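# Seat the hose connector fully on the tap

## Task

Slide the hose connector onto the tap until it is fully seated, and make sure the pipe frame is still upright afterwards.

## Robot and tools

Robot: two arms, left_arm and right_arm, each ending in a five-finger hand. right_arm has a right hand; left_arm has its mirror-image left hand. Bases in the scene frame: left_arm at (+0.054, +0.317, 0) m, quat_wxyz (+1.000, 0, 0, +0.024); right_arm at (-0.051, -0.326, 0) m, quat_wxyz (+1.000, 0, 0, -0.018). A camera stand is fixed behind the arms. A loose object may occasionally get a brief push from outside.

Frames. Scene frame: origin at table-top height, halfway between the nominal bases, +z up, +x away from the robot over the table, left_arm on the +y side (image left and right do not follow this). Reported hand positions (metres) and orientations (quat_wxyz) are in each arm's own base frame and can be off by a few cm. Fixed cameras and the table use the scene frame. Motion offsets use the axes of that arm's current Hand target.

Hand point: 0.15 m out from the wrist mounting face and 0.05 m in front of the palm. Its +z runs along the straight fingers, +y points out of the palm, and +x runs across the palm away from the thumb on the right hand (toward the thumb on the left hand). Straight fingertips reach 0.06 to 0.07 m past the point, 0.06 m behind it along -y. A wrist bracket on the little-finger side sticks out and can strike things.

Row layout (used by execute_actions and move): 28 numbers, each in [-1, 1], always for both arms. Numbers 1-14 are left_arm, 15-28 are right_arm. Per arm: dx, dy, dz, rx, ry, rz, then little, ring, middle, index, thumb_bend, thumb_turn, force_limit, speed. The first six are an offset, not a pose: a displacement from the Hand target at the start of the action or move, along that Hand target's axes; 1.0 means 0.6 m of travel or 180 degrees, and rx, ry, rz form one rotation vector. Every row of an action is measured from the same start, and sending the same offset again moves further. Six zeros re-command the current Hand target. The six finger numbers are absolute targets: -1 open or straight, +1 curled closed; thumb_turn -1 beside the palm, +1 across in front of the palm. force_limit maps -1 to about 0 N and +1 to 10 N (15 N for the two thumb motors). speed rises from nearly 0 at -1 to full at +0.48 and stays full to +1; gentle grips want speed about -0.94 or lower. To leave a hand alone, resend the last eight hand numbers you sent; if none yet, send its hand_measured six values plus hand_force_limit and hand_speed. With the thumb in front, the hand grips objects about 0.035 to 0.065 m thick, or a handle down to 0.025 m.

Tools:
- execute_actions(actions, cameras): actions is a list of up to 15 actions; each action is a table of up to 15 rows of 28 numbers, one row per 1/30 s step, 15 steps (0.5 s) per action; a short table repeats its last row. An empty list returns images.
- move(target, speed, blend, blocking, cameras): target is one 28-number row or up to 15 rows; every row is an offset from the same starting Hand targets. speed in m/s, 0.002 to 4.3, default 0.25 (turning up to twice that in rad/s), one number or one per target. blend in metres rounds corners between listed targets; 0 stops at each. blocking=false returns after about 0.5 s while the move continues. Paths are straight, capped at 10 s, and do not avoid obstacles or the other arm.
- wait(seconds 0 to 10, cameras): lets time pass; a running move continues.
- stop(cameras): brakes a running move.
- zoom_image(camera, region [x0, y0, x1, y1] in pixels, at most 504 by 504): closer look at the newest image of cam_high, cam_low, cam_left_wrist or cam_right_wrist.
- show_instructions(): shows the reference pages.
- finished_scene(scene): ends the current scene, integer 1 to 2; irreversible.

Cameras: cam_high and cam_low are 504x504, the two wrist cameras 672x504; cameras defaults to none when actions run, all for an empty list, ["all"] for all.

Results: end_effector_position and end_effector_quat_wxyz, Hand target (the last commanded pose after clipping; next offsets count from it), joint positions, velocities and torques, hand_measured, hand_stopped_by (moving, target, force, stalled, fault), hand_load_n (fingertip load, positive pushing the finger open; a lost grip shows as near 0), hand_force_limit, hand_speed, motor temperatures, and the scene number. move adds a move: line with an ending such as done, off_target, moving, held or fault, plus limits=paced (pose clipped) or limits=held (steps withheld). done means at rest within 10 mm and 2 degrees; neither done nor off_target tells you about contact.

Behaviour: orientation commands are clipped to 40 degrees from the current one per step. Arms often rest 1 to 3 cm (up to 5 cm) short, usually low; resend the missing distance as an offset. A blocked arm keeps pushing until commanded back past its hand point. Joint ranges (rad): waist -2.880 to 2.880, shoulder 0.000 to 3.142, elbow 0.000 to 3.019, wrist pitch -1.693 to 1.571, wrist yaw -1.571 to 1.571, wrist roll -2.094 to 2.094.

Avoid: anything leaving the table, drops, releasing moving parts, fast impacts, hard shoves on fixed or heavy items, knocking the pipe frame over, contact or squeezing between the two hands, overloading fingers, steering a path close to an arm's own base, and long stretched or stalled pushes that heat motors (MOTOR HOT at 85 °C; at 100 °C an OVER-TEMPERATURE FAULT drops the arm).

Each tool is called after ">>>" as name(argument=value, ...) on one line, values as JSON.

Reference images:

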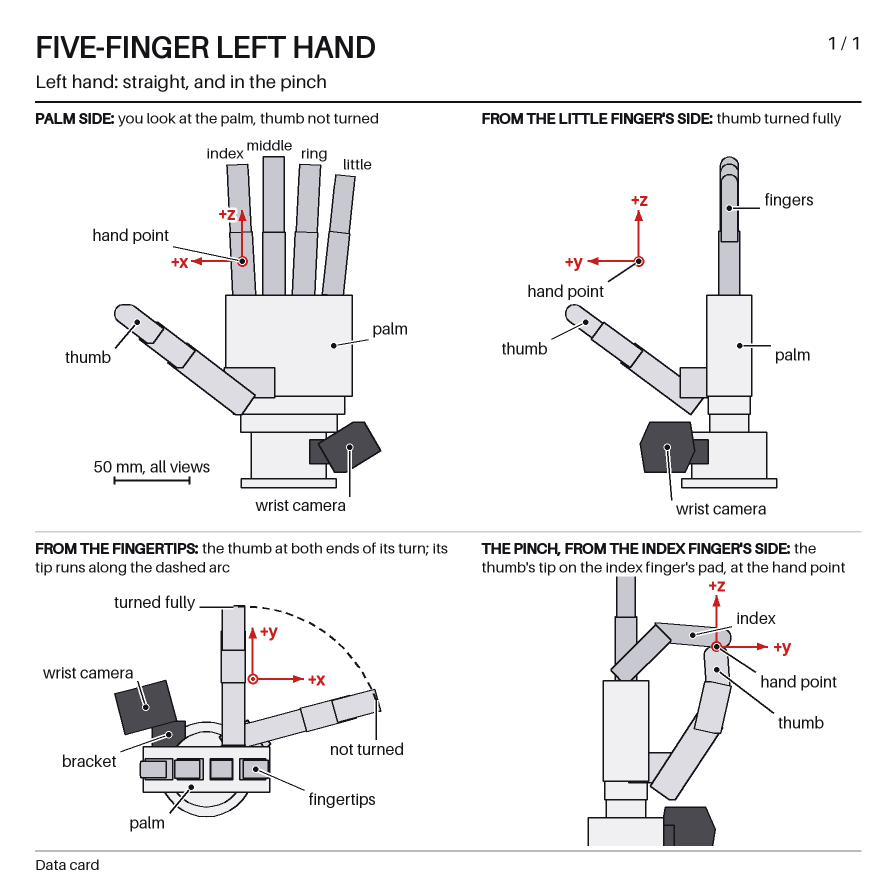

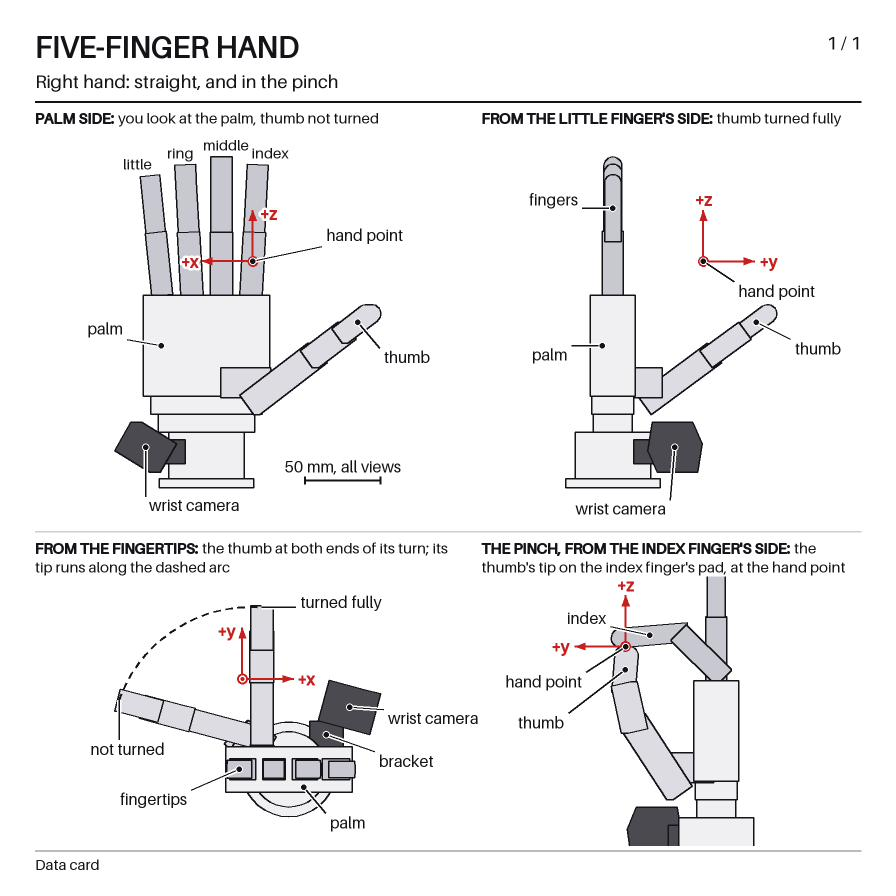

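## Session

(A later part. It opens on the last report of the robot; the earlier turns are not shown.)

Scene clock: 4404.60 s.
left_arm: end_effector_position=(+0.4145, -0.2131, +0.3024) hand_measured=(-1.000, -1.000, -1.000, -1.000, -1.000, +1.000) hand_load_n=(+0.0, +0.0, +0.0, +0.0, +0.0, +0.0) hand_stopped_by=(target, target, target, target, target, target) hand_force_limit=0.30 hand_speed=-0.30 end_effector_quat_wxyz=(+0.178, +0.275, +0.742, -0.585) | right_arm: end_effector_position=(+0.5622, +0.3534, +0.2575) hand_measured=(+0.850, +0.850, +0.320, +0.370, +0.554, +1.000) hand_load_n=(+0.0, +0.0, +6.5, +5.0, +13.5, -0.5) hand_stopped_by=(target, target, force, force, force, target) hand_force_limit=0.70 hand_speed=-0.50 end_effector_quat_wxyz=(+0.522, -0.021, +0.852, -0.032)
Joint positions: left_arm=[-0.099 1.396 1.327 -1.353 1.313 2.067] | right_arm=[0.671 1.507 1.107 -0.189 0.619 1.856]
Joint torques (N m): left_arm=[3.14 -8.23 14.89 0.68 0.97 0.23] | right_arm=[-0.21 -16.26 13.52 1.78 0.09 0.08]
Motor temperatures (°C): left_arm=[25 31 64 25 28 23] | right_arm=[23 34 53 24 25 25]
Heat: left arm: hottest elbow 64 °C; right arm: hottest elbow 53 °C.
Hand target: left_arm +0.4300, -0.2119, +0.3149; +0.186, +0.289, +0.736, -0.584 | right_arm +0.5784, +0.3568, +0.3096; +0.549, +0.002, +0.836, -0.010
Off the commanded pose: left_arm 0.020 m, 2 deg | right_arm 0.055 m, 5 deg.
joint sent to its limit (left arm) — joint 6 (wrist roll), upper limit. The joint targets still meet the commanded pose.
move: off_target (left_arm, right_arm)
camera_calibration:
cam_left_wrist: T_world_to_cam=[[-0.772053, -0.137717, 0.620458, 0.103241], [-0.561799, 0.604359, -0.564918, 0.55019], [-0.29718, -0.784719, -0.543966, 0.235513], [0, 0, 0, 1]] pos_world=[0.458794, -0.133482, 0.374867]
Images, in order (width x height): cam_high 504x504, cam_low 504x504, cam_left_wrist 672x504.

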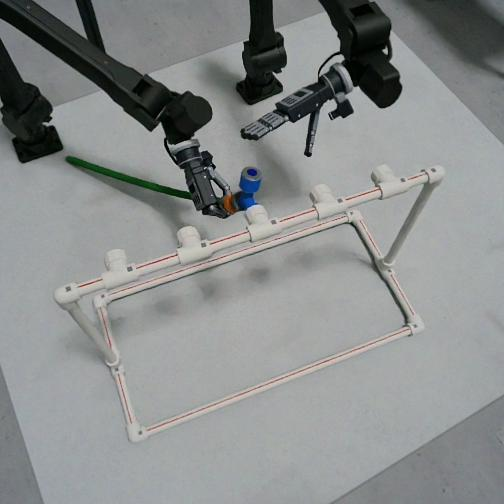

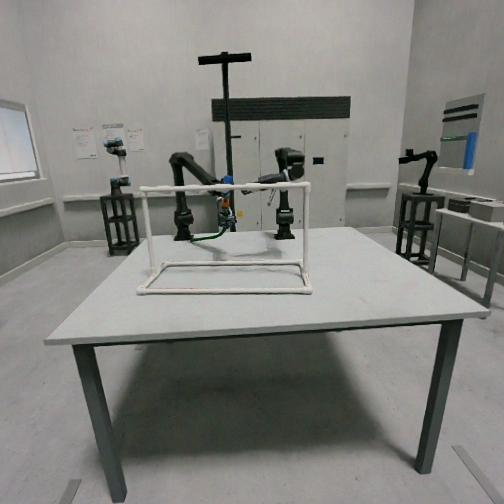

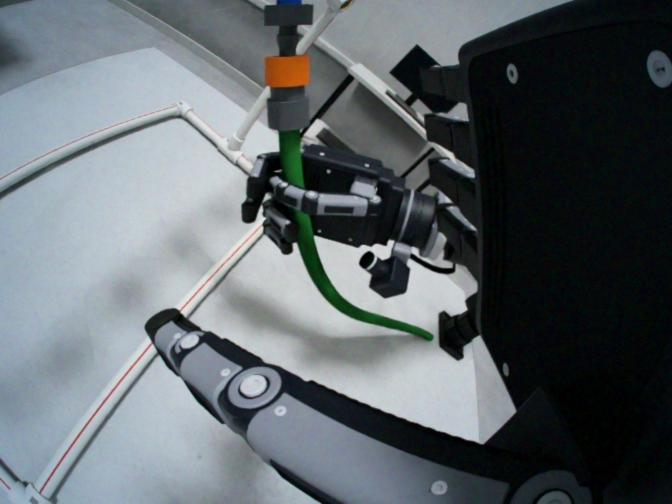

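>>> move(target=[0,0,0,0,0,0,-1,-1,-1,-1,-1,1,0.3,-0.3,-0.0125,0.003,0.0048,0.004,-0.0054,0,0.85,0.85,0.74,0.74,1.0,1,0.7,-0.5], speed=0.05, cameras=["cam_left_wrist","cam_low","cam_high"])

>>> zoom_image(camera="cam_left_wrist", region=[240, 0, 340, 120])

>>> zoom_image(camera="cam_high", region=[212, 184, 248, 220])

Scene clock: 4439.40 s.
left_arm: end_effector_position=(+0.4145, -0.2131, +0.3024) hand_measured=(-1.000, -1.000, -1.000, -1.000, -1.000, +1.000) hand_load_n=(+0.0, +0.0, +0.0, +0.0, +0.0, +0.0) hand_stopped_by=(target, target, target, target, target, target) hand_force_limit=0.30 hand_speed=-0.30 end_effector_quat_wxyz=(+0.178, +0.275, +0.742, -0.585) | right_arm: end_effector_position=(+0.5665, +0.3536, +0.2684) hand_measured=(+0.850, +0.850, +0.320, +0.370, +0.554, +1.000) hand_load_n=(+0.0, +0.0, +6.5, +5.0, +13.5, -0.5) hand_stopped_by=(target, target, force, force, force, target) hand_force_limit=0.70 hand_speed=-0.50 end_effector_quat_wxyz=(+0.530, -0.014, +0.847, -0.033)
Joint positions: left_arm=[-0.099 1.396 1.327 -1.353 1.313 2.067] | right_arm=[0.671 1.507 1.124 -0.189 0.632 1.856]
Joint torques (N m): left_arm=[3.08 -8.18 14.89 0.66 0.97 0.24] | right_arm=[-0.15 -15.27 13.57 2.22 0.29 0.02]
Motor temperatures (°C): left_arm=[25 31 64 25 28 23] | right_arm=[23 34 51 24 25 25]
Heat: left arm: hottest elbow 64 °C; right arm: hottest elbow 51 °C.
Hand target: left_arm +0.4300, -0.2119, +0.3149; +0.186, +0.289, +0.736, -0.584 | right_arm +0.5840, +0.3586, +0.3154; +0.556, +0.005, +0.831, -0.016
Off the commanded pose: left_arm 0.020 m, 2 deg | right_arm 0.050 m, 5 deg.
joint sent to its limit (left arm) — joint 6 (wrist roll), upper limit. The joint targets still meet the commanded pose.
move: off_target (left_arm, right_arm)
camera_calibration:
cam_left_wrist: T_world_to_cam=[[-0.772053, -0.137717, 0.620458, 0.103241], [-0.561799, 0.604359, -0.564918, 0.55019], [-0.29718, -0.784719, -0.543966, 0.235513], [0, 0, 0, 1]] pos_world=[0.458794, -0.133482, 0.374867]
Images, in order (width x height): cam_high 504x504, cam_low 504x504, cam_left_wrist 672x504.

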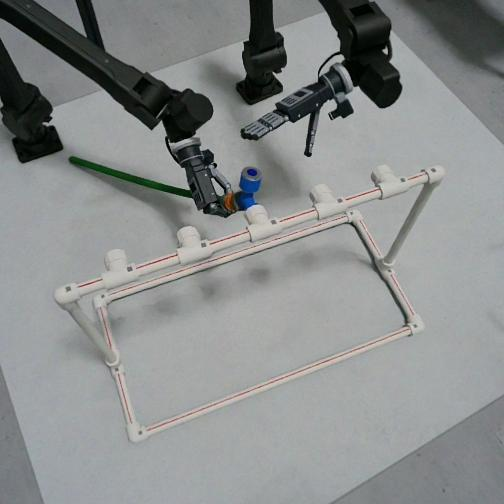

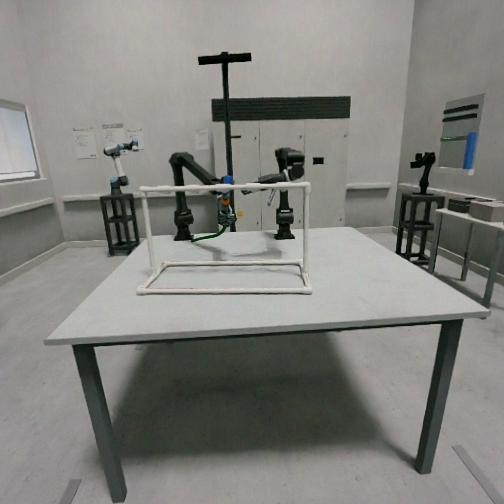

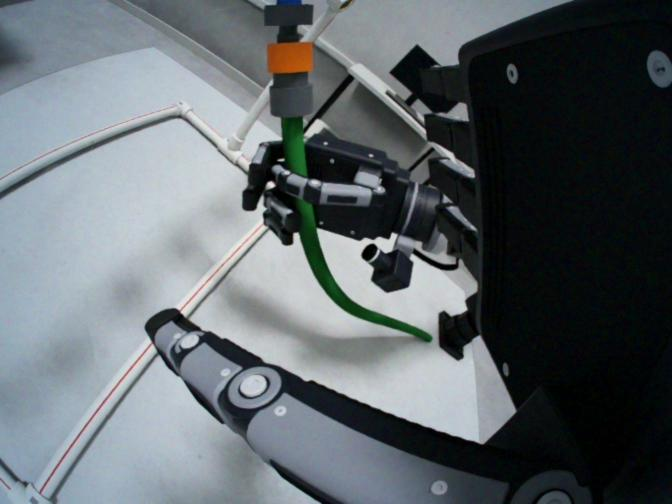

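Scaled by 4.200 from the camera's 672x504 image, which has a finer 960x720 frame.

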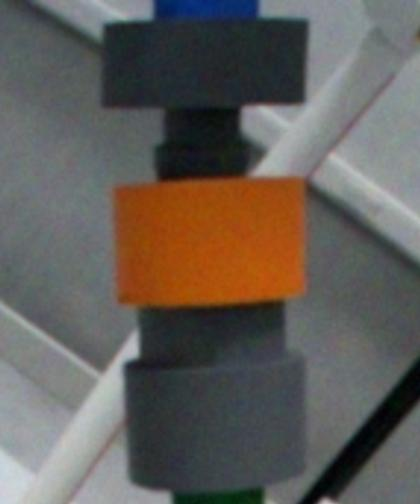

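Scaled by 14.000.

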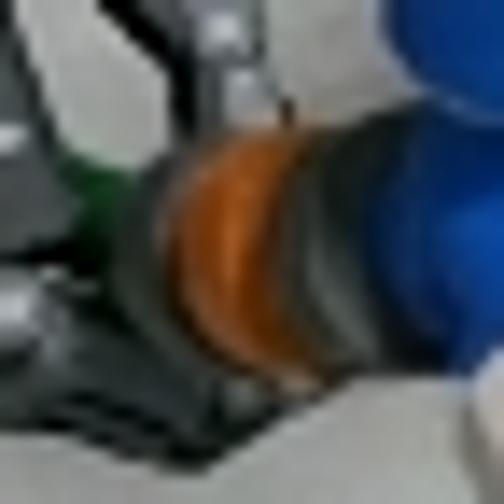

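>>> move(target=[0,0,0,0,0,0,-1,-1,-1,-1,-1,1,0.3,-0.3,-0.0117,0.0022,0.007,0.003,-0.004,0,0.85,0.85,0.74,0.74,1.0,1,0.7,-0.5], speed=0.05, cameras=["cam_left_wrist","cam_low","cam_high"])

>>> zoom_image(camera="cam_left_wrist", region=[240, 0, 340, 120])

>>> zoom_image(camera="cam_high", region=[212, 184, 248, 220])

>>> zoom_image(camera="cam_low", region=[210, 180, 240, 210])

Scene clock: 4459.17 s.
left_arm: end_effector_position=(+0.4145, -0.2131, +0.3024) hand_measured=(-1.000, -1.000, -1.000, -1.000, -1.000, +1.000) hand_load_n=(+0.0, +0.0, +0.0, +0.0, +0.0, +0.0) hand_stopped_by=(target, target, target, target, target, target) hand_force_limit=0.30 hand_speed=-0.30 end_effector_quat_wxyz=(+0.178, +0.275, +0.742, -0.585) | right_arm: end_effector_position=(+0.5710, +0.3544, +0.2745) hand_measured=(+0.850, +0.850, +0.320, +0.370, +0.554, +1.000) hand_load_n=(+0.0, +0.0, +6.5, +5.0, +14.0, -0.5) hand_stopped_by=(target, target, force, force, force, target) hand_force_limit=0.70 hand_speed=-0.50 end_effector_quat_wxyz=(+0.534, -0.012, +0.844, -0.036)
Joint positions: left_arm=[-0.099 1.396 1.327 -1.353 1.313 2.067] | right_arm=[0.671 1.514 1.141 -0.189 0.643 1.85]
Joint torques (N m): left_arm=[3.19 -8.18 14.87 0.68 0.97 0.23] | right_arm=[-0.09 -14.92 13.68 2.44 0.26 -0.01]
Motor temperatures (°C): left_arm=[25 31 64 25 28 23] | right_arm=[23 34 51 24 25 25]
Heat: left arm: hottest elbow 64 °C; right arm: hottest elbow 51 °C.
Hand target: left_arm +0.4300, -0.2119, +0.3149; +0.186, +0.289, +0.736, -0.584 | right_arm +0.5908, +0.3597, +0.3202; +0.562, +0.008, +0.827, -0.020
Off the commanded pose: left_arm 0.020 m, 2 deg | right_arm 0.050 m, 5 deg.
joint sent to its limit (left arm) — joint 6 (wrist roll), upper limit. The joint targets still meet the commanded pose.
move: off_target (left_arm, right_arm)
camera_calibration:
cam_left_wrist: T_world_to_cam=[[-0.772053, -0.137717, 0.620458, 0.103241], [-0.561799, 0.604359, -0.564918, 0.55019], [-0.29718, -0.784719, -0.543966, 0.235513], [0, 0, 0, 1]] pos_world=[0.458794, -0.133482, 0.374867]
Images, in order (width x height): cam_high 504x504, cam_low 504x504, cam_left_wrist 672x504.

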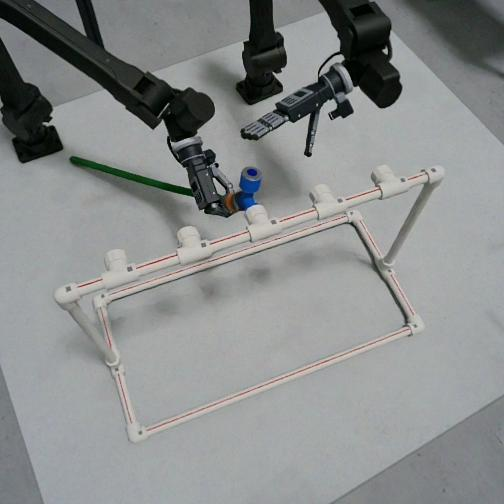

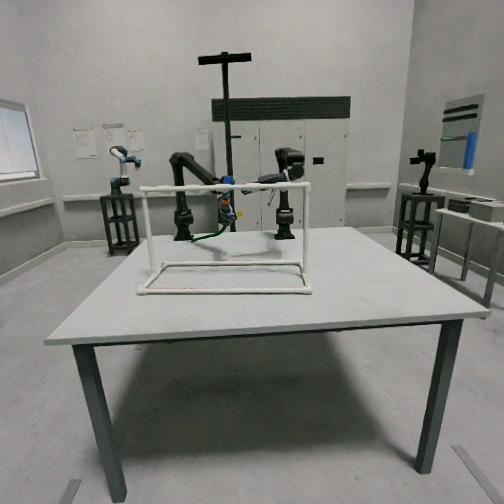

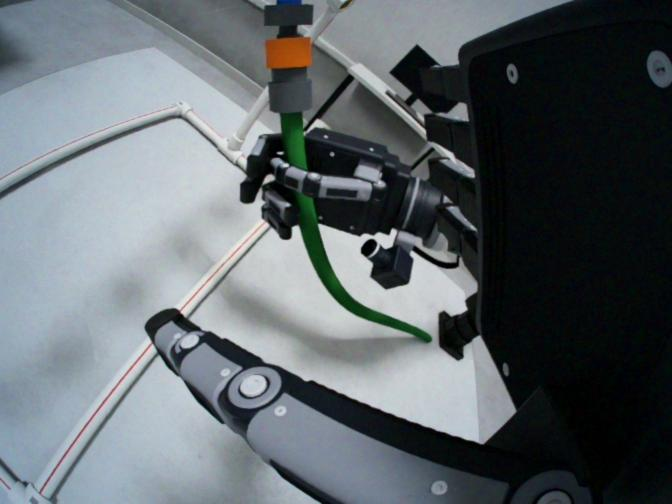

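Scaled by 4.200 from the camera's 672x504 image, which has a finer 960x720 frame.

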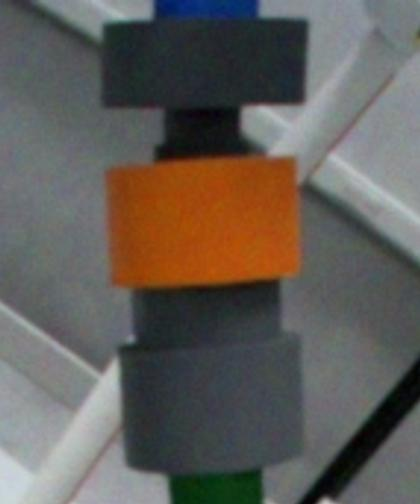

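Scaled by 14.000.

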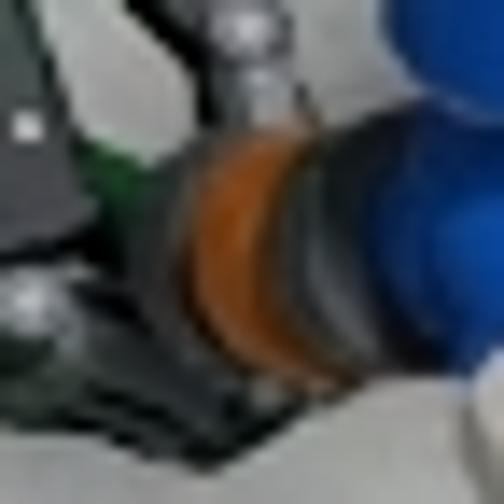

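Scaled by 16.800.

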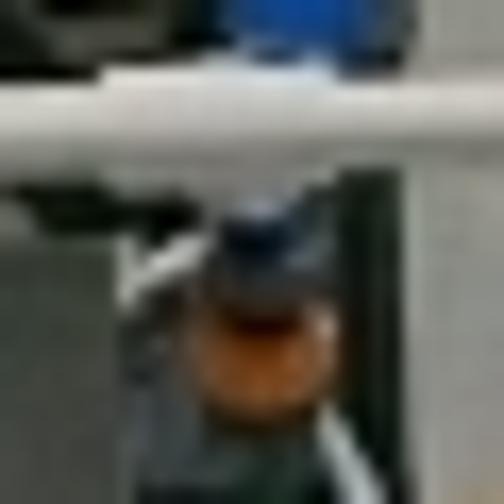

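>>> move(target=[0,0,0,0,0,0,-1,-1,-1,-1,-1,1,0.3,-0.3,-0.0097,0.0012,0.0035,0.001,-0.001,0,0.85,0.85,0.74,0.74,1.0,1,0.7,-0.5], speed=0.05, cameras=["cam_left_wrist","cam_high"])

>>> zoom_image(camera="cam_left_wrist", region=[240, 0, 340, 120])

>>> zoom_image(camera="cam_high", region=[212, 184, 248, 220])

Scene clock: 4474.73 s.
left_arm: end_effector_position=(+0.4145, -0.2131, +0.3024) hand_measured=(-1.000, -1.000, -1.000, -1.000, -1.000, +1.000) hand_load_n=(+0.0, +0.0, +0.0, +0.0, +0.0, +0.0) hand_stopped_by=(target, target, target, target, target, target) hand_force_limit=0.30 hand_speed=-0.30 end_effector_quat_wxyz=(+0.178, +0.275, +0.742, -0.585) | right_arm: end_effector_position=(+0.5767, +0.3562, +0.2834) hand_measured=(+0.850, +0.850, +0.320, +0.370, +0.554, +1.000) hand_load_n=(+0.0, +0.0, +6.5, +5.0, +13.5, -0.5) hand_stopped_by=(target, target, force, force, force, target) hand_force_limit=0.70 hand_speed=-0.50 end_effector_quat_wxyz=(+0.540, -0.007, +0.841, -0.034)
Joint positions: left_arm=[-0.099 1.396 1.327 -1.353 1.313 2.067] | right_arm=[0.668 1.52 1.162 -0.189 0.645 1.85]
Joint torques (N m): left_arm=[3.08 -8.18 14.87 0.69 0.97 0.23] | right_arm=[-0.26 -14.62 13.76 2.19 0.24 -0.05]
Motor temperatures (°C): left_arm=[25 31 64 25 28 23] | right_arm=[23 34 51 24 25 25]
Heat: left arm: hottest elbow 64 °C; right arm: hottest elbow 51 °C.
Hand target: left_arm +0.4300, -0.2119, +0.3149; +0.186, +0.289, +0.736, -0.584 | right_arm +0.5948, +0.3605, +0.3246; +0.563, +0.009, +0.826, -0.021
Off the commanded pose: left_arm 0.020 m, 2 deg | right_arm 0.045 m, 4 deg.
joint sent to its limit (left arm) — joint 6 (wrist roll), upper limit. The joint targets still meet the commanded pose.
move: off_target (left_arm, right_arm)
camera_calibration:
cam_left_wrist: T_world_to_cam=[[-0.772053, -0.137717, 0.620458, 0.103241], [-0.561799, 0.604359, -0.564918, 0.55019], [-0.29718, -0.784719, -0.543966, 0.235513], [0, 0, 0, 1]] pos_world=[0.458794, -0.133482, 0.374867]
Images, in order (width x height): cam_high 504x504, cam_left_wrist 672x504.

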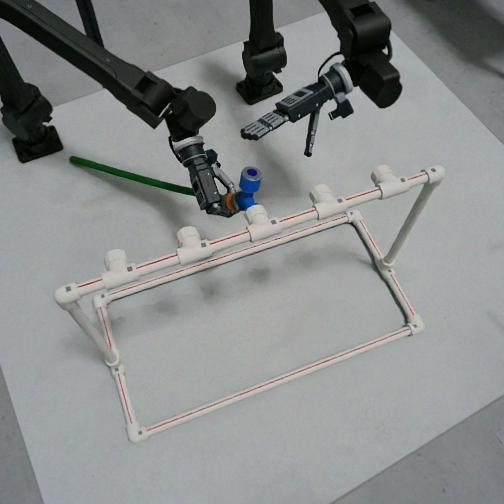

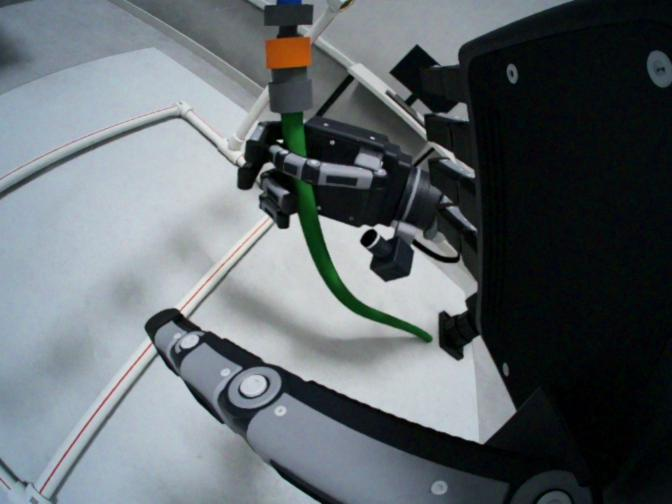

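Scaled by 4.200 from the camera's 672x504 image, which has a finer 960x720 frame.

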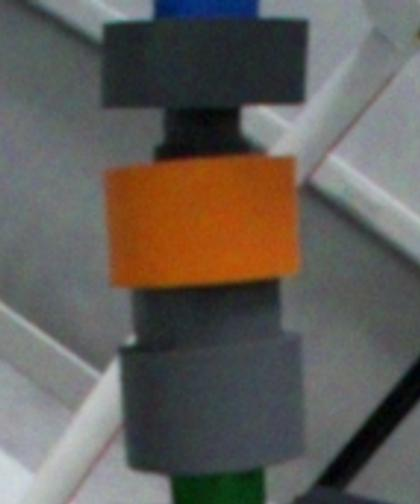

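Scaled by 14.000.

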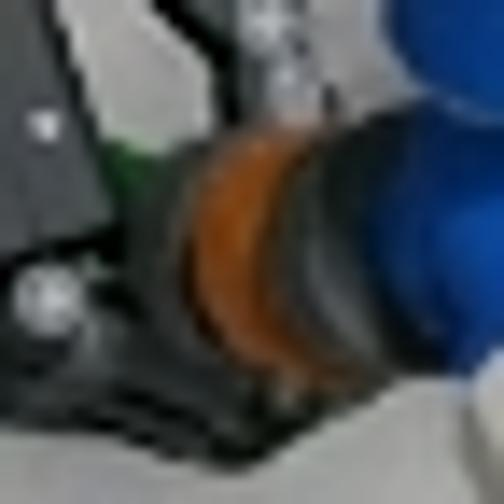

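>>> zoom_image(camera="cam_left_wrist", region=[220, 60, 400, 260])

>>> zoom_image(camera="cam_high", region=[160, 150, 280, 250])

Scaled by 2.520 from the camera's 672x504 image, which has a finer 960x720 frame.

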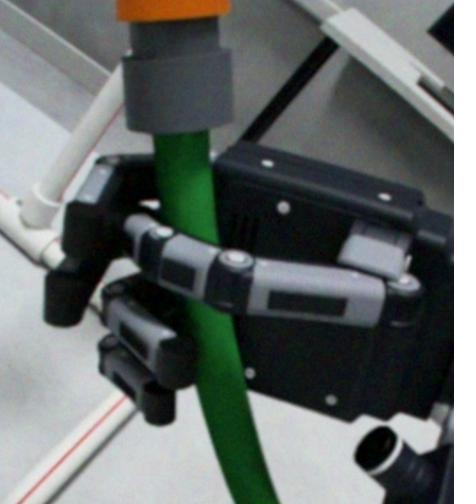

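Scaled by 4.200.

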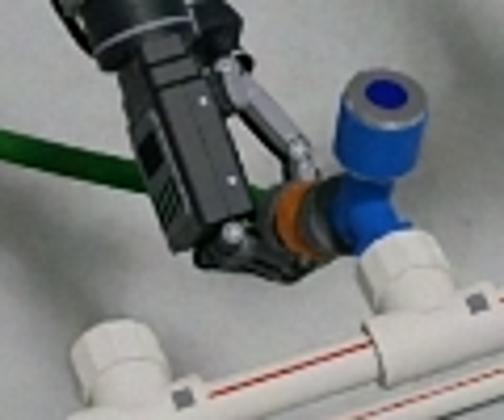

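>>> move(target=[0,0,0,0,0,0,-1,-1,-1,-1,-1,1,0.3,-0.3,-0.0112,0.0011,0.003,0,0,0,0.85,0.85,0.74,0.74,1.0,1,0.7,-0.5], speed=0.04, cameras=["cam_left_wrist"])

>>> zoom_image(camera="cam_left_wrist", region=[220, 0, 380, 160])

Scene clock: 4532.77 s.
left_arm: end_effector_position=(+0.4145, -0.2131, +0.3024) hand_measured=(-1.000, -1.000, -1.000, -1.000, -1.000, +1.000) hand_load_n=(+0.0, +0.0, +0.0, -0.5, +0.0, +0.0) hand_stopped_by=(target, target, target, target, target, target) hand_force_limit=0.30 hand_speed=-0.30 end_effector_quat_wxyz=(+0.178, +0.275, +0.742, -0.585) | right_arm: end_effector_position=(+0.5825, +0.3568, +0.2910) hand_measured=(+0.850, +0.850, +0.320, +0.370, +0.554, +1.000) hand_load_n=(+0.0, +0.0, +6.5, +5.0, +13.5, -0.5) hand_stopped_by=(target, target, force, force, force, target) hand_force_limit=0.70 hand_speed=-0.50 end_effector_quat_wxyz=(+0.543, -0.004, +0.839, -0.033)
Joint positions: left_arm=[-0.099 1.396 1.327 -1.353 1.313 2.067] | right_arm=[0.664 1.526 1.184 -0.195 0.645 1.849]
Joint torques (N m): left_arm=[3.14 -8.18 14.87 0.68 0.98 0.23] | right_arm=[-0.26 -14.62 13.86 1.92 0.1 -0.06]
Motor temperatures (°C): left_arm=[25 31 65 25 28 23] | right_arm=[23 33 56 24 25 25]
Heat: left arm: hottest elbow 65 °C; right arm: hottest elbow 56 °C.
Hand target: left_arm +0.4300, -0.2119, +0.3149; +0.186, +0.289, +0.736, -0.584 | right_arm +0.5991, +0.3610, +0.3304; +0.563, +0.009, +0.826, -0.021
Off the commanded pose: left_arm 0.020 m, 2 deg | right_arm 0.043 m, 3 deg.
joint sent to its limit (left arm) — joint 6 (wrist roll), upper limit. The joint targets still meet the commanded pose.
move: off_target (left_arm, right_arm)
camera_calibration:
cam_left_wrist: T_world_to_cam=[[-0.772053, -0.137717, 0.620458, 0.103241], [-0.561799, 0.604359, -0.564918, 0.55019], [-0.29718, -0.784719, -0.543966, 0.235513], [0, 0, 0, 1]] pos_world=[0.458794, -0.133482, 0.374867]
Images, in order (width x height): cam_left_wrist 672x504.

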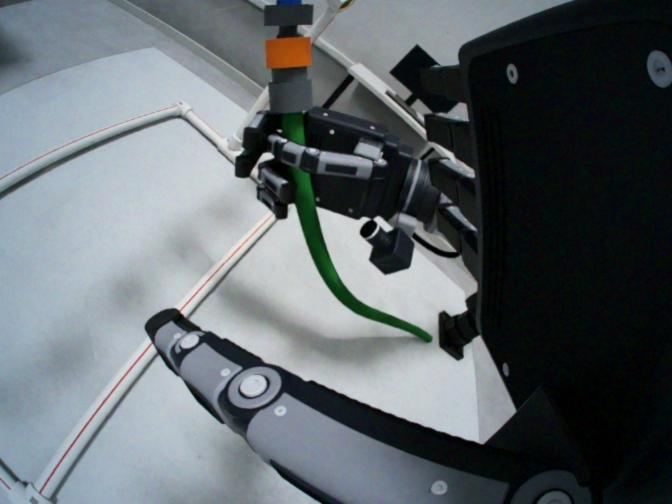

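Scaled by 3.150 from the camera's 672x504 image, which has a finer 960x720 frame.

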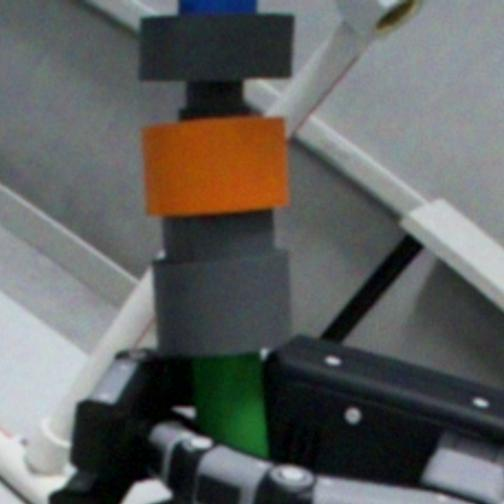

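>>> move(target=[0,0,0,0,0,0,-1,-1,-1,-1,-1,1,0.3,-0.3,-0.0095,0.001,0.0026,0,0,0,0.85,0.85,0.74,0.74,1.0,1,0.7,-0.5], speed=0.04, cameras=["cam_left_wrist", "cam_high"])

>>> zoom_image(camera="cam_left_wrist", region=[220, 0, 380, 160])

Scene clock: 4546.03 s.
left_arm: end_effector_position=(+0.4145, -0.2131, +0.3024) hand_measured=(-1.000, -1.000, -1.000, -1.000, -1.000, +1.000) hand_load_n=(+0.0, +0.0, +0.0, +0.0, +0.0, +0.0) hand_stopped_by=(target, target, target, target, target, target) hand_force_limit=0.30 hand_speed=-0.30 end_effector_quat_wxyz=(+0.178, +0.275, +0.742, -0.585) | right_arm: end_effector_position=(+0.5857, +0.3569, +0.2932) hand_measured=(+0.850, +0.850, +0.320, +0.370, +0.554, +1.000) hand_load_n=(+0.0, +0.0, +6.0, +5.0, +13.5, +0.0) hand_stopped_by=(target, target, force, force, force, target) hand_force_limit=0.70 hand_speed=-0.50 end_effector_quat_wxyz=(+0.541, -0.004, +0.840, -0.034)
Joint positions: left_arm=[-0.099 1.396 1.327 -1.353 1.313 2.067] | right_arm=[0.66 1.531 1.198 -0.208 0.643 1.848]
Joint torques (N m): left_arm=[3.14 -8.23 14.89 0.68 0.97 0.23] | right_arm=[-0.32 -15.27 13.87 2 0.07 -0.07]
Motor temperatures (°C): left_arm=[25 31 65 25 28 23] | right_arm=[23 33 57 24 25 25]
Heat: left arm: hottest elbow 65 °C; right arm: hottest elbow 57 °C.
Hand target: left_arm +0.4300, -0.2119, +0.3149; +0.186, +0.289, +0.736, -0.584 | right_arm +0.6026, +0.3617, +0.3350; +0.563, +0.009, +0.826, -0.021
Off the commanded pose: left_arm 0.020 m, 2 deg | right_arm 0.045 m, 4 deg.
joint sent to its limit (left arm) — joint 6 (wrist roll), upper limit. The joint targets still meet the commanded pose.
move: off_target (left_arm, right_arm)
camera_calibration:
cam_left_wrist: T_world_to_cam=[[-0.772053, -0.137717, 0.620458, 0.103241], [-0.561799, 0.604359, -0.564918, 0.55019], [-0.29718, -0.784719, -0.543966, 0.235513], [0, 0, 0, 1]] pos_world=[0.458794, -0.133482, 0.374867]
Images, in order (width x height): cam_high 504x504, cam_left_wrist 672x504.

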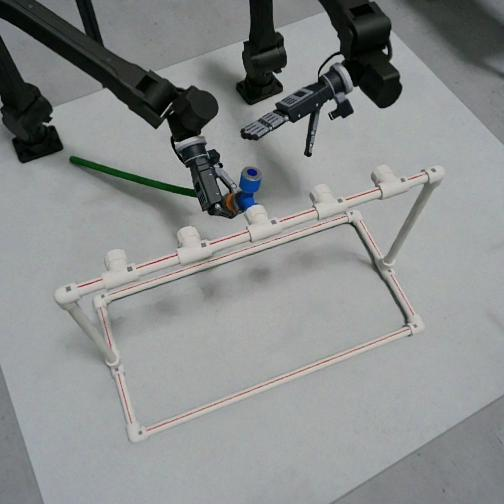

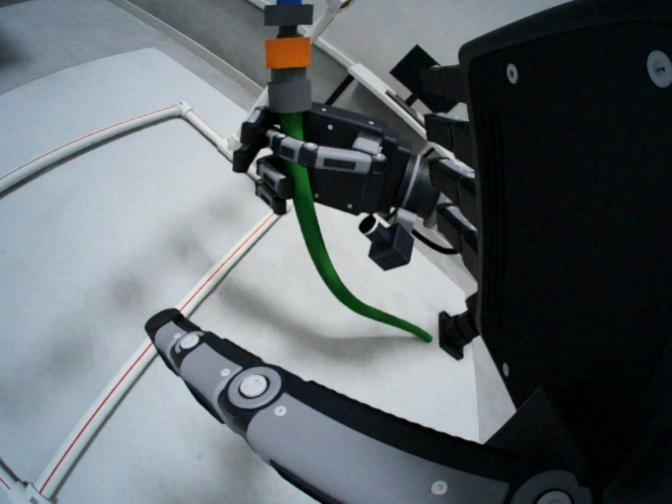

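Scaled by 3.150 from the camera's 672x504 image, which has a finer 960x720 frame.

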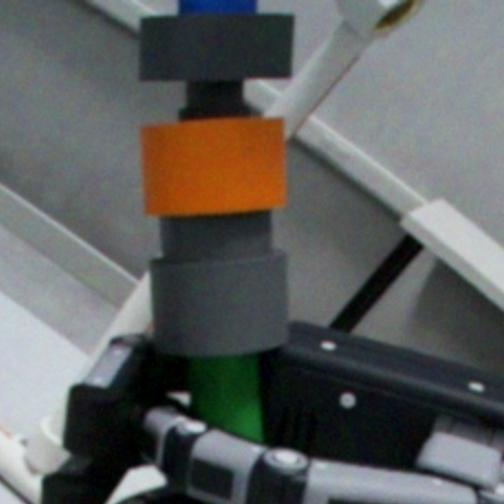

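>>> move(target=[0,0,0,0,0,0,-1,-1,-1,-1,-1,1,0.3,-0.3,-0.0125,0.001,0.001,0,0,0,0.85,0.85,0.74,0.74,1.0,1,0.7,-0.5], speed=0.04, cameras=["cam_left_wrist", "cam_high"])

>>> zoom_image(camera="cam_left_wrist", region=[220, 0, 380, 160])

Scene clock: 4579.33 s.
left_arm: end_effector_position=(+0.4145, -0.2131, +0.3024) hand_measured=(-1.000, -1.000, -1.000, -1.000, -1.000, +1.000) hand_load_n=(+0.0, +0.0, +0.0, +0.0, +0.0, +0.5) hand_stopped_by=(target, target, target, target, target, target) hand_force_limit=0.30 hand_speed=-0.30 end_effector_quat_wxyz=(+0.178, +0.275, +0.742, -0.585) | right_arm: end_effector_position=(+0.5873, +0.3567, +0.2929) hand_measured=(+0.850, +0.850, +0.320, +0.370, +0.554, +1.000) hand_load_n=(+0.0, +0.0, +6.5, +5.0, +13.5, -0.5) hand_stopped_by=(target, target, force, force, force, target) hand_force_limit=0.70 hand_speed=-0.50 end_effector_quat_wxyz=(+0.537, -0.007, +0.843, -0.038)
Joint positions: left_arm=[-0.099 1.396 1.327 -1.353 1.313 2.067] | right_arm=[0.658 1.534 1.211 -0.229 0.642 1.844]
Joint torques (N m): left_arm=[3.14 -8.18 14.87 0.68 0.98 0.23] | right_arm=[-0.26 -15.56 14.56 2.14 0.04 -0.06]
Motor temperatures (°C): left_arm=[25 31 65 25 28 23] | right_arm=[23 34 53 23 25 25]
Heat: left arm: hottest elbow 65 °C; right arm: hottest elbow 53 °C.
Hand target: left_arm +0.4300, -0.2119, +0.3149; +0.186, +0.289, +0.736, -0.584 | right_arm +0.6059, +0.3624, +0.3418; +0.563, +0.009, +0.826, -0.021
Off the commanded pose: left_arm 0.020 m, 2 deg | right_arm 0.053 m, 4 deg.
joint sent to its limit (left arm) — joint 6 (wrist roll), upper limit. The joint targets still meet the commanded pose.
move: off_target (left_arm, right_arm)
camera_calibration:
cam_left_wrist: T_world_to_cam=[[-0.772053, -0.137717, 0.620458, 0.103241], [-0.561799, 0.604359, -0.564918, 0.55019], [-0.29718, -0.784719, -0.543966, 0.235513], [0, 0, 0, 1]] pos_world=[0.458794, -0.133482, 0.374867]
Images, in order (width x height): cam_high 504x504, cam_left_wrist 672x504.

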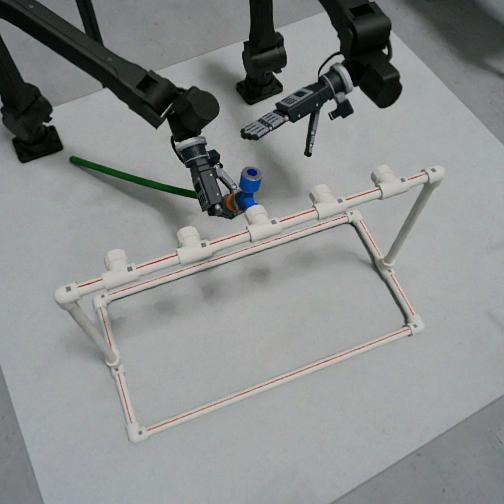

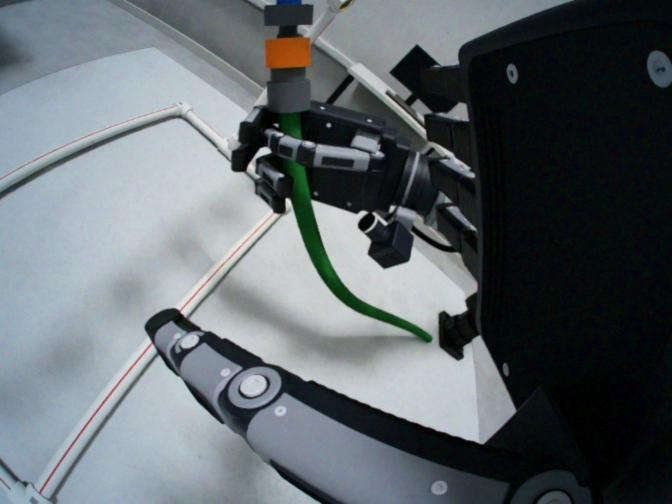

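Scaled by 3.150 from the camera's 672x504 image, which has a finer 960x720 frame.

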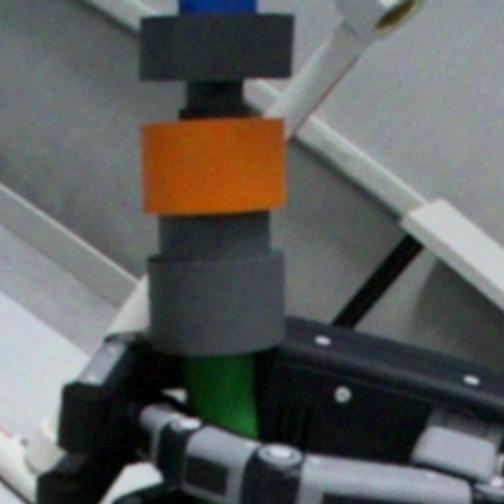

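>>> move(target=[[-0.004,-0.1845,-0.2372,0,0,0,-1,-1,-1,-1,-1,1,0.3,-0.3,0,0,0,0,0,0,0.85,0.85,0.74,0.74,1.0,1,0.7,-0.5],[-0.149,-0.2737,-0.1823,-0.1023,-0.2136,-0.1692,-1,-1,-1,-1,-1,1,0.3,-0.3,0,0,0,0,0,0,0.85,0.85,0.74,0.74,1.0,1,0.7,-0.5]], speed=0.15, blend=0.03, cameras=["cam_high", "cam_low"])

>>> zoom_image(camera="cam_high", region=[212, 184, 248, 220])

Scene clock: 4680.93 s.
left_arm: end_effector_position=(+0.4020, -0.1465, +0.5200) hand_measured=(-1.000, -1.000, -1.000, -1.000, -1.000, +1.000) hand_load_n=(+0.0, +0.0, +0.0, +0.0, +0.0, +0.0) hand_stopped_by=(target, target, target, target, target, target) hand_force_limit=0.30 hand_speed=-0.30 end_effector_quat_wxyz=(+0.300, -0.148, +0.767, -0.547) | right_arm: end_effector_position=(+0.5873, +0.3567, +0.2928) hand_measured=(+0.850, +0.850, +0.320, +0.370, +0.554, +1.000) hand_load_n=(+0.0, +0.0, +6.5, +5.0, +13.5, +0.0) hand_stopped_by=(target, target, force, force, force, target) hand_force_limit=0.70 hand_speed=-0.50 end_effector_quat_wxyz=(+0.537, -0.007, +0.843, -0.038)
Joint positions: left_arm=[-0.015 1.026 1.466 -0.776 0.835 0.563] | right_arm=[0.658 1.534 1.211 -0.23 0.642 1.844]
Joint torques (N m): left_arm=[2.02 -5.07 9.42 3.48 0.16 -0.02] | right_arm=[-0.21 -15.44 14.56 2.1 0.05 -0.05]
Motor temperatures (°C): left_arm=[25 31 64 25 28 23] | right_arm=[23 33 57 23 25 25]
Heat: left arm: hottest elbow 64 °C; right arm: hottest elbow 57 °C.
Hand target: left_arm +0.3996, -0.1498, +0.5201; +0.300, -0.147, +0.765, -0.551 | right_arm +0.6059, +0.3624, +0.3417; +0.563, +0.009, +0.826, -0.021
Off the commanded pose: left_arm 0.004 m, 1 deg | right_arm 0.053 m, 4 deg.
move: off_target (right_arm)
Images, in order (width x height): cam_high 504x504, cam_low 504x504.

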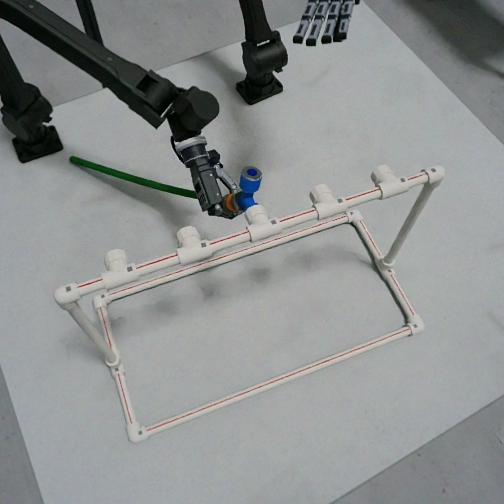

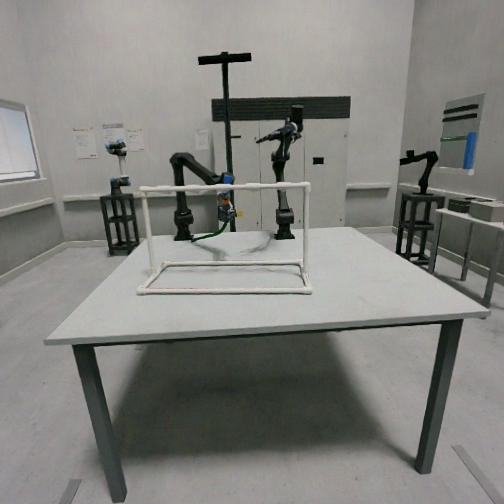

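Scaled by 14.000.

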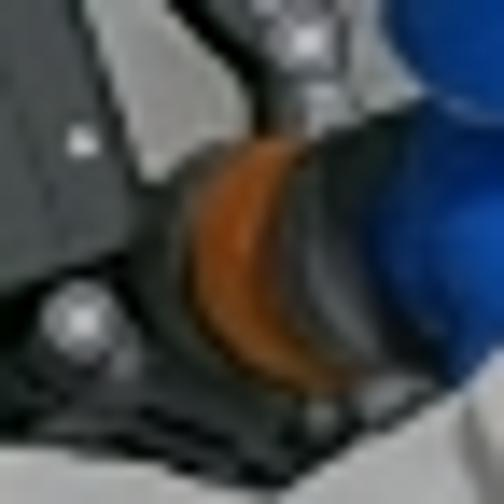

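>>> move(target=[-0.0308,-0.1062,0.1945,-0.1023,-0.2136,-0.1692,-1,-1,-1,-1,-1,1,0.3,-0.3,0,0,0,0,0,0,0.85,0.85,0.74,0.74,1.0,1,0.7,-0.5], speed=0.15, cameras=["cam_high", "cam_low"])

Scene clock: 4698.97 s.
left_arm: end_effector_position=(+0.4768, -0.2434, +0.5450) hand_measured=(-1.000, -1.000, -1.000, -1.000, -1.000, +1.000) hand_load_n=(+0.0, +0.0, +0.0, +0.0, +0.0, +0.0) hand_stopped_by=(target, target, target, target, target, target) hand_force_limit=0.30 hand_speed=-0.30 end_effector_quat_wxyz=(+0.354, -0.553, +0.643, -0.395) | right_arm: end_effector_position=(+0.5873, +0.3567, +0.2928) hand_measured=(+0.850, +0.850, +0.320, +0.370, +0.554, +1.000) hand_load_n=(+0.0, +0.0, +6.5, +5.0, +13.5, -0.5) hand_stopped_by=(target, target, force, force, force, target) hand_force_limit=0.70 hand_speed=-0.50 end_effector_quat_wxyz=(+0.537, -0.007, +0.843, -0.038)
Joint positions: left_arm=[-0.527 1.333 1.899 -1.052 -0.355 -0.16] | right_arm=[0.658 1.534 1.211 -0.23 0.642 1.844]
Joint torques (N m): left_arm=[2.02 -7.06 14.65 2.35 -0.2 -0.02] | right_arm=[-0.15 -15.44 14.57 2.14 0.04 -0.06]
Motor temperatures (°C): left_arm=[25 30 61 25 27 23] | right_arm=[23 33 57 23 25 25]
Heat: left arm: hottest elbow 61 °C; right arm: hottest elbow 57 °C.
Hand target: left_arm +0.4797, -0.2497, +0.5603; +0.353, -0.553, +0.636, -0.405 | right_arm +0.6059, +0.3624, +0.3417; +0.563, +0.009, +0.826, -0.021
Off the commanded pose: left_arm 0.017 m, 1 deg | right_arm 0.053 m, 4 deg.
move: off_target (left_arm, right_arm)
Images, in order (width x height): cam_high 504x504, cam_low 504x504.

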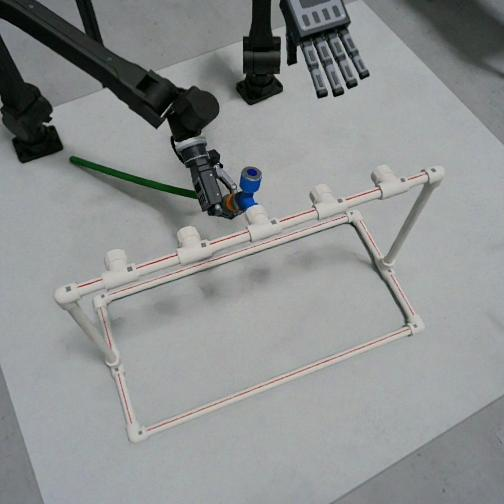

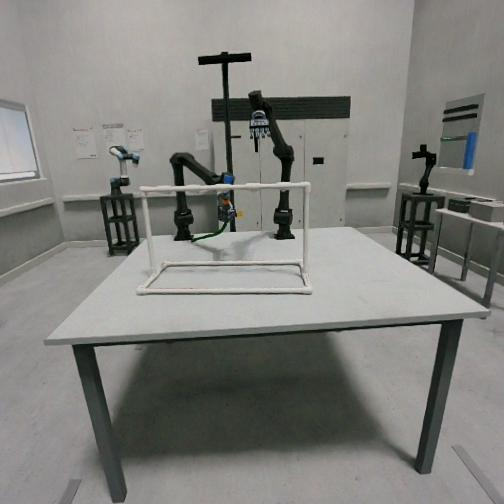

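>>> move(target=[-0.0945,-0.0042,0.3647,0,0,0,-1,-1,-1,-1,-1,1,0.3,-0.3,0,0,0,0,0,0,0.85,0.85,0.74,0.74,1.0,1,0.7,-0.5], speed=0.12, cameras=["cam_high", "cam_low", "cam_left_wrist"])

Scene clock: 4733.40 s.
left_arm: end_effector_position=(+0.6720, -0.2208, +0.4526) hand_measured=(-1.000, -1.000, -1.000, -1.000, -1.000, +1.000) hand_load_n=(-0.5, +0.0, +0.0, +0.0, +0.0, +0.0) hand_stopped_by=(target, target, target, target, target, target) hand_force_limit=0.30 hand_speed=-0.30 end_effector_quat_wxyz=(+0.342, -0.562, +0.643, -0.393) | right_arm: end_effector_position=(+0.5873, +0.3567, +0.2928) hand_measured=(+0.850, +0.850, +0.320, +0.370, +0.554, +1.000) hand_load_n=(+0.0, +0.0, +6.5, +5.0, +13.5, -0.5) hand_stopped_by=(target, target, force, force, force, target) hand_force_limit=0.70 hand_speed=-0.50 end_effector_quat_wxyz=(+0.537, -0.007, +0.843, -0.038)
Joint positions: left_arm=[-0.309 1.691 2.042 -0.833 -0.153 -0.081] | right_arm=[0.658 1.534 1.211 -0.23 0.642 1.844]
Joint torques (N m): left_arm=[3.08 -13.86 16.03 3.36 0.09 0.21] | right_arm=[-0.21 -15.38 14.53 2.09 0.05 -0.06]
Motor temperatures (°C): left_arm=[25 30 63 25 26 23] | right_arm=[23 33 58 23 25 25]
Heat: left arm: hottest elbow 63 °C; right arm: hottest elbow 58 °C.
Hand target: left_arm +0.6851, -0.2211, +0.4700; +0.353, -0.553, +0.636, -0.405 | right_arm +0.6059, +0.3624, +0.3417; +0.563, +0.009, +0.826, -0.021
Off the commanded pose: left_arm 0.022 m, 2 deg | right_arm 0.053 m, 4 deg.
move: off_target (left_arm, right_arm)
camera_calibration:
cam_left_wrist: T_world_to_cam=[[0.433337, -0.274493, 0.858413, -0.740133], [-0.566249, -0.823931, 0.0223828, 0.206167], [0.701128, -0.495774, -0.512471, -0.233615], [0, 0, 0, 1]] pos_world=[0.601263, -0.149115, 0.511004]
Images, in order (width x height): cam_high 504x504, cam_low 504x504, cam_left_wrist 672x504.

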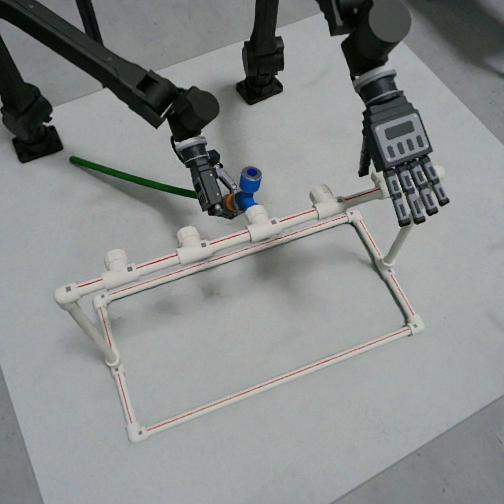

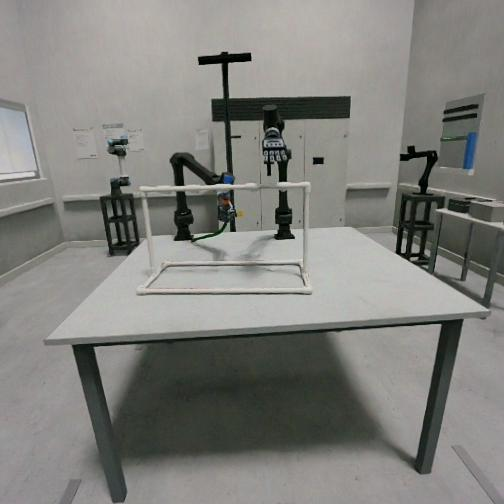

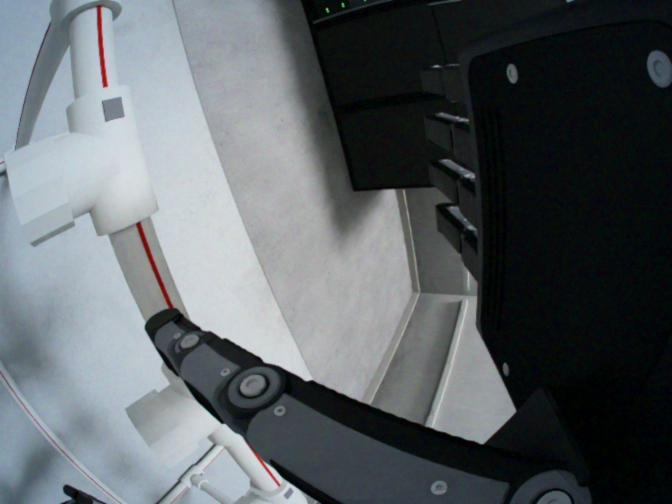

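>>> zoom_image(camera="cam_left_wrist", region=[0, 0, 336, 504])

>>> zoom_image(camera="cam_high", region=[290, 100, 450, 260])

Scaled by 1.000.

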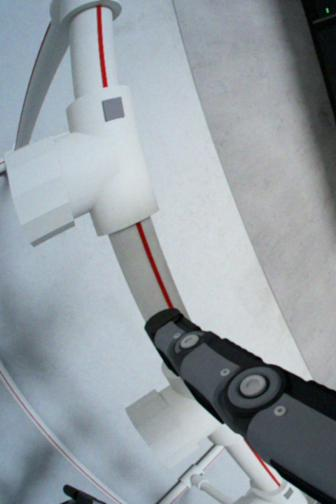

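Scaled by 3.150.

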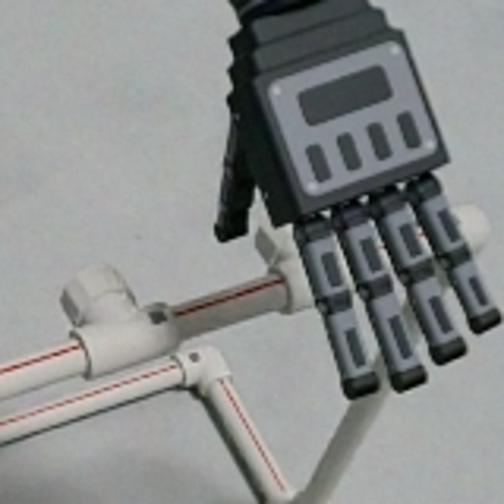

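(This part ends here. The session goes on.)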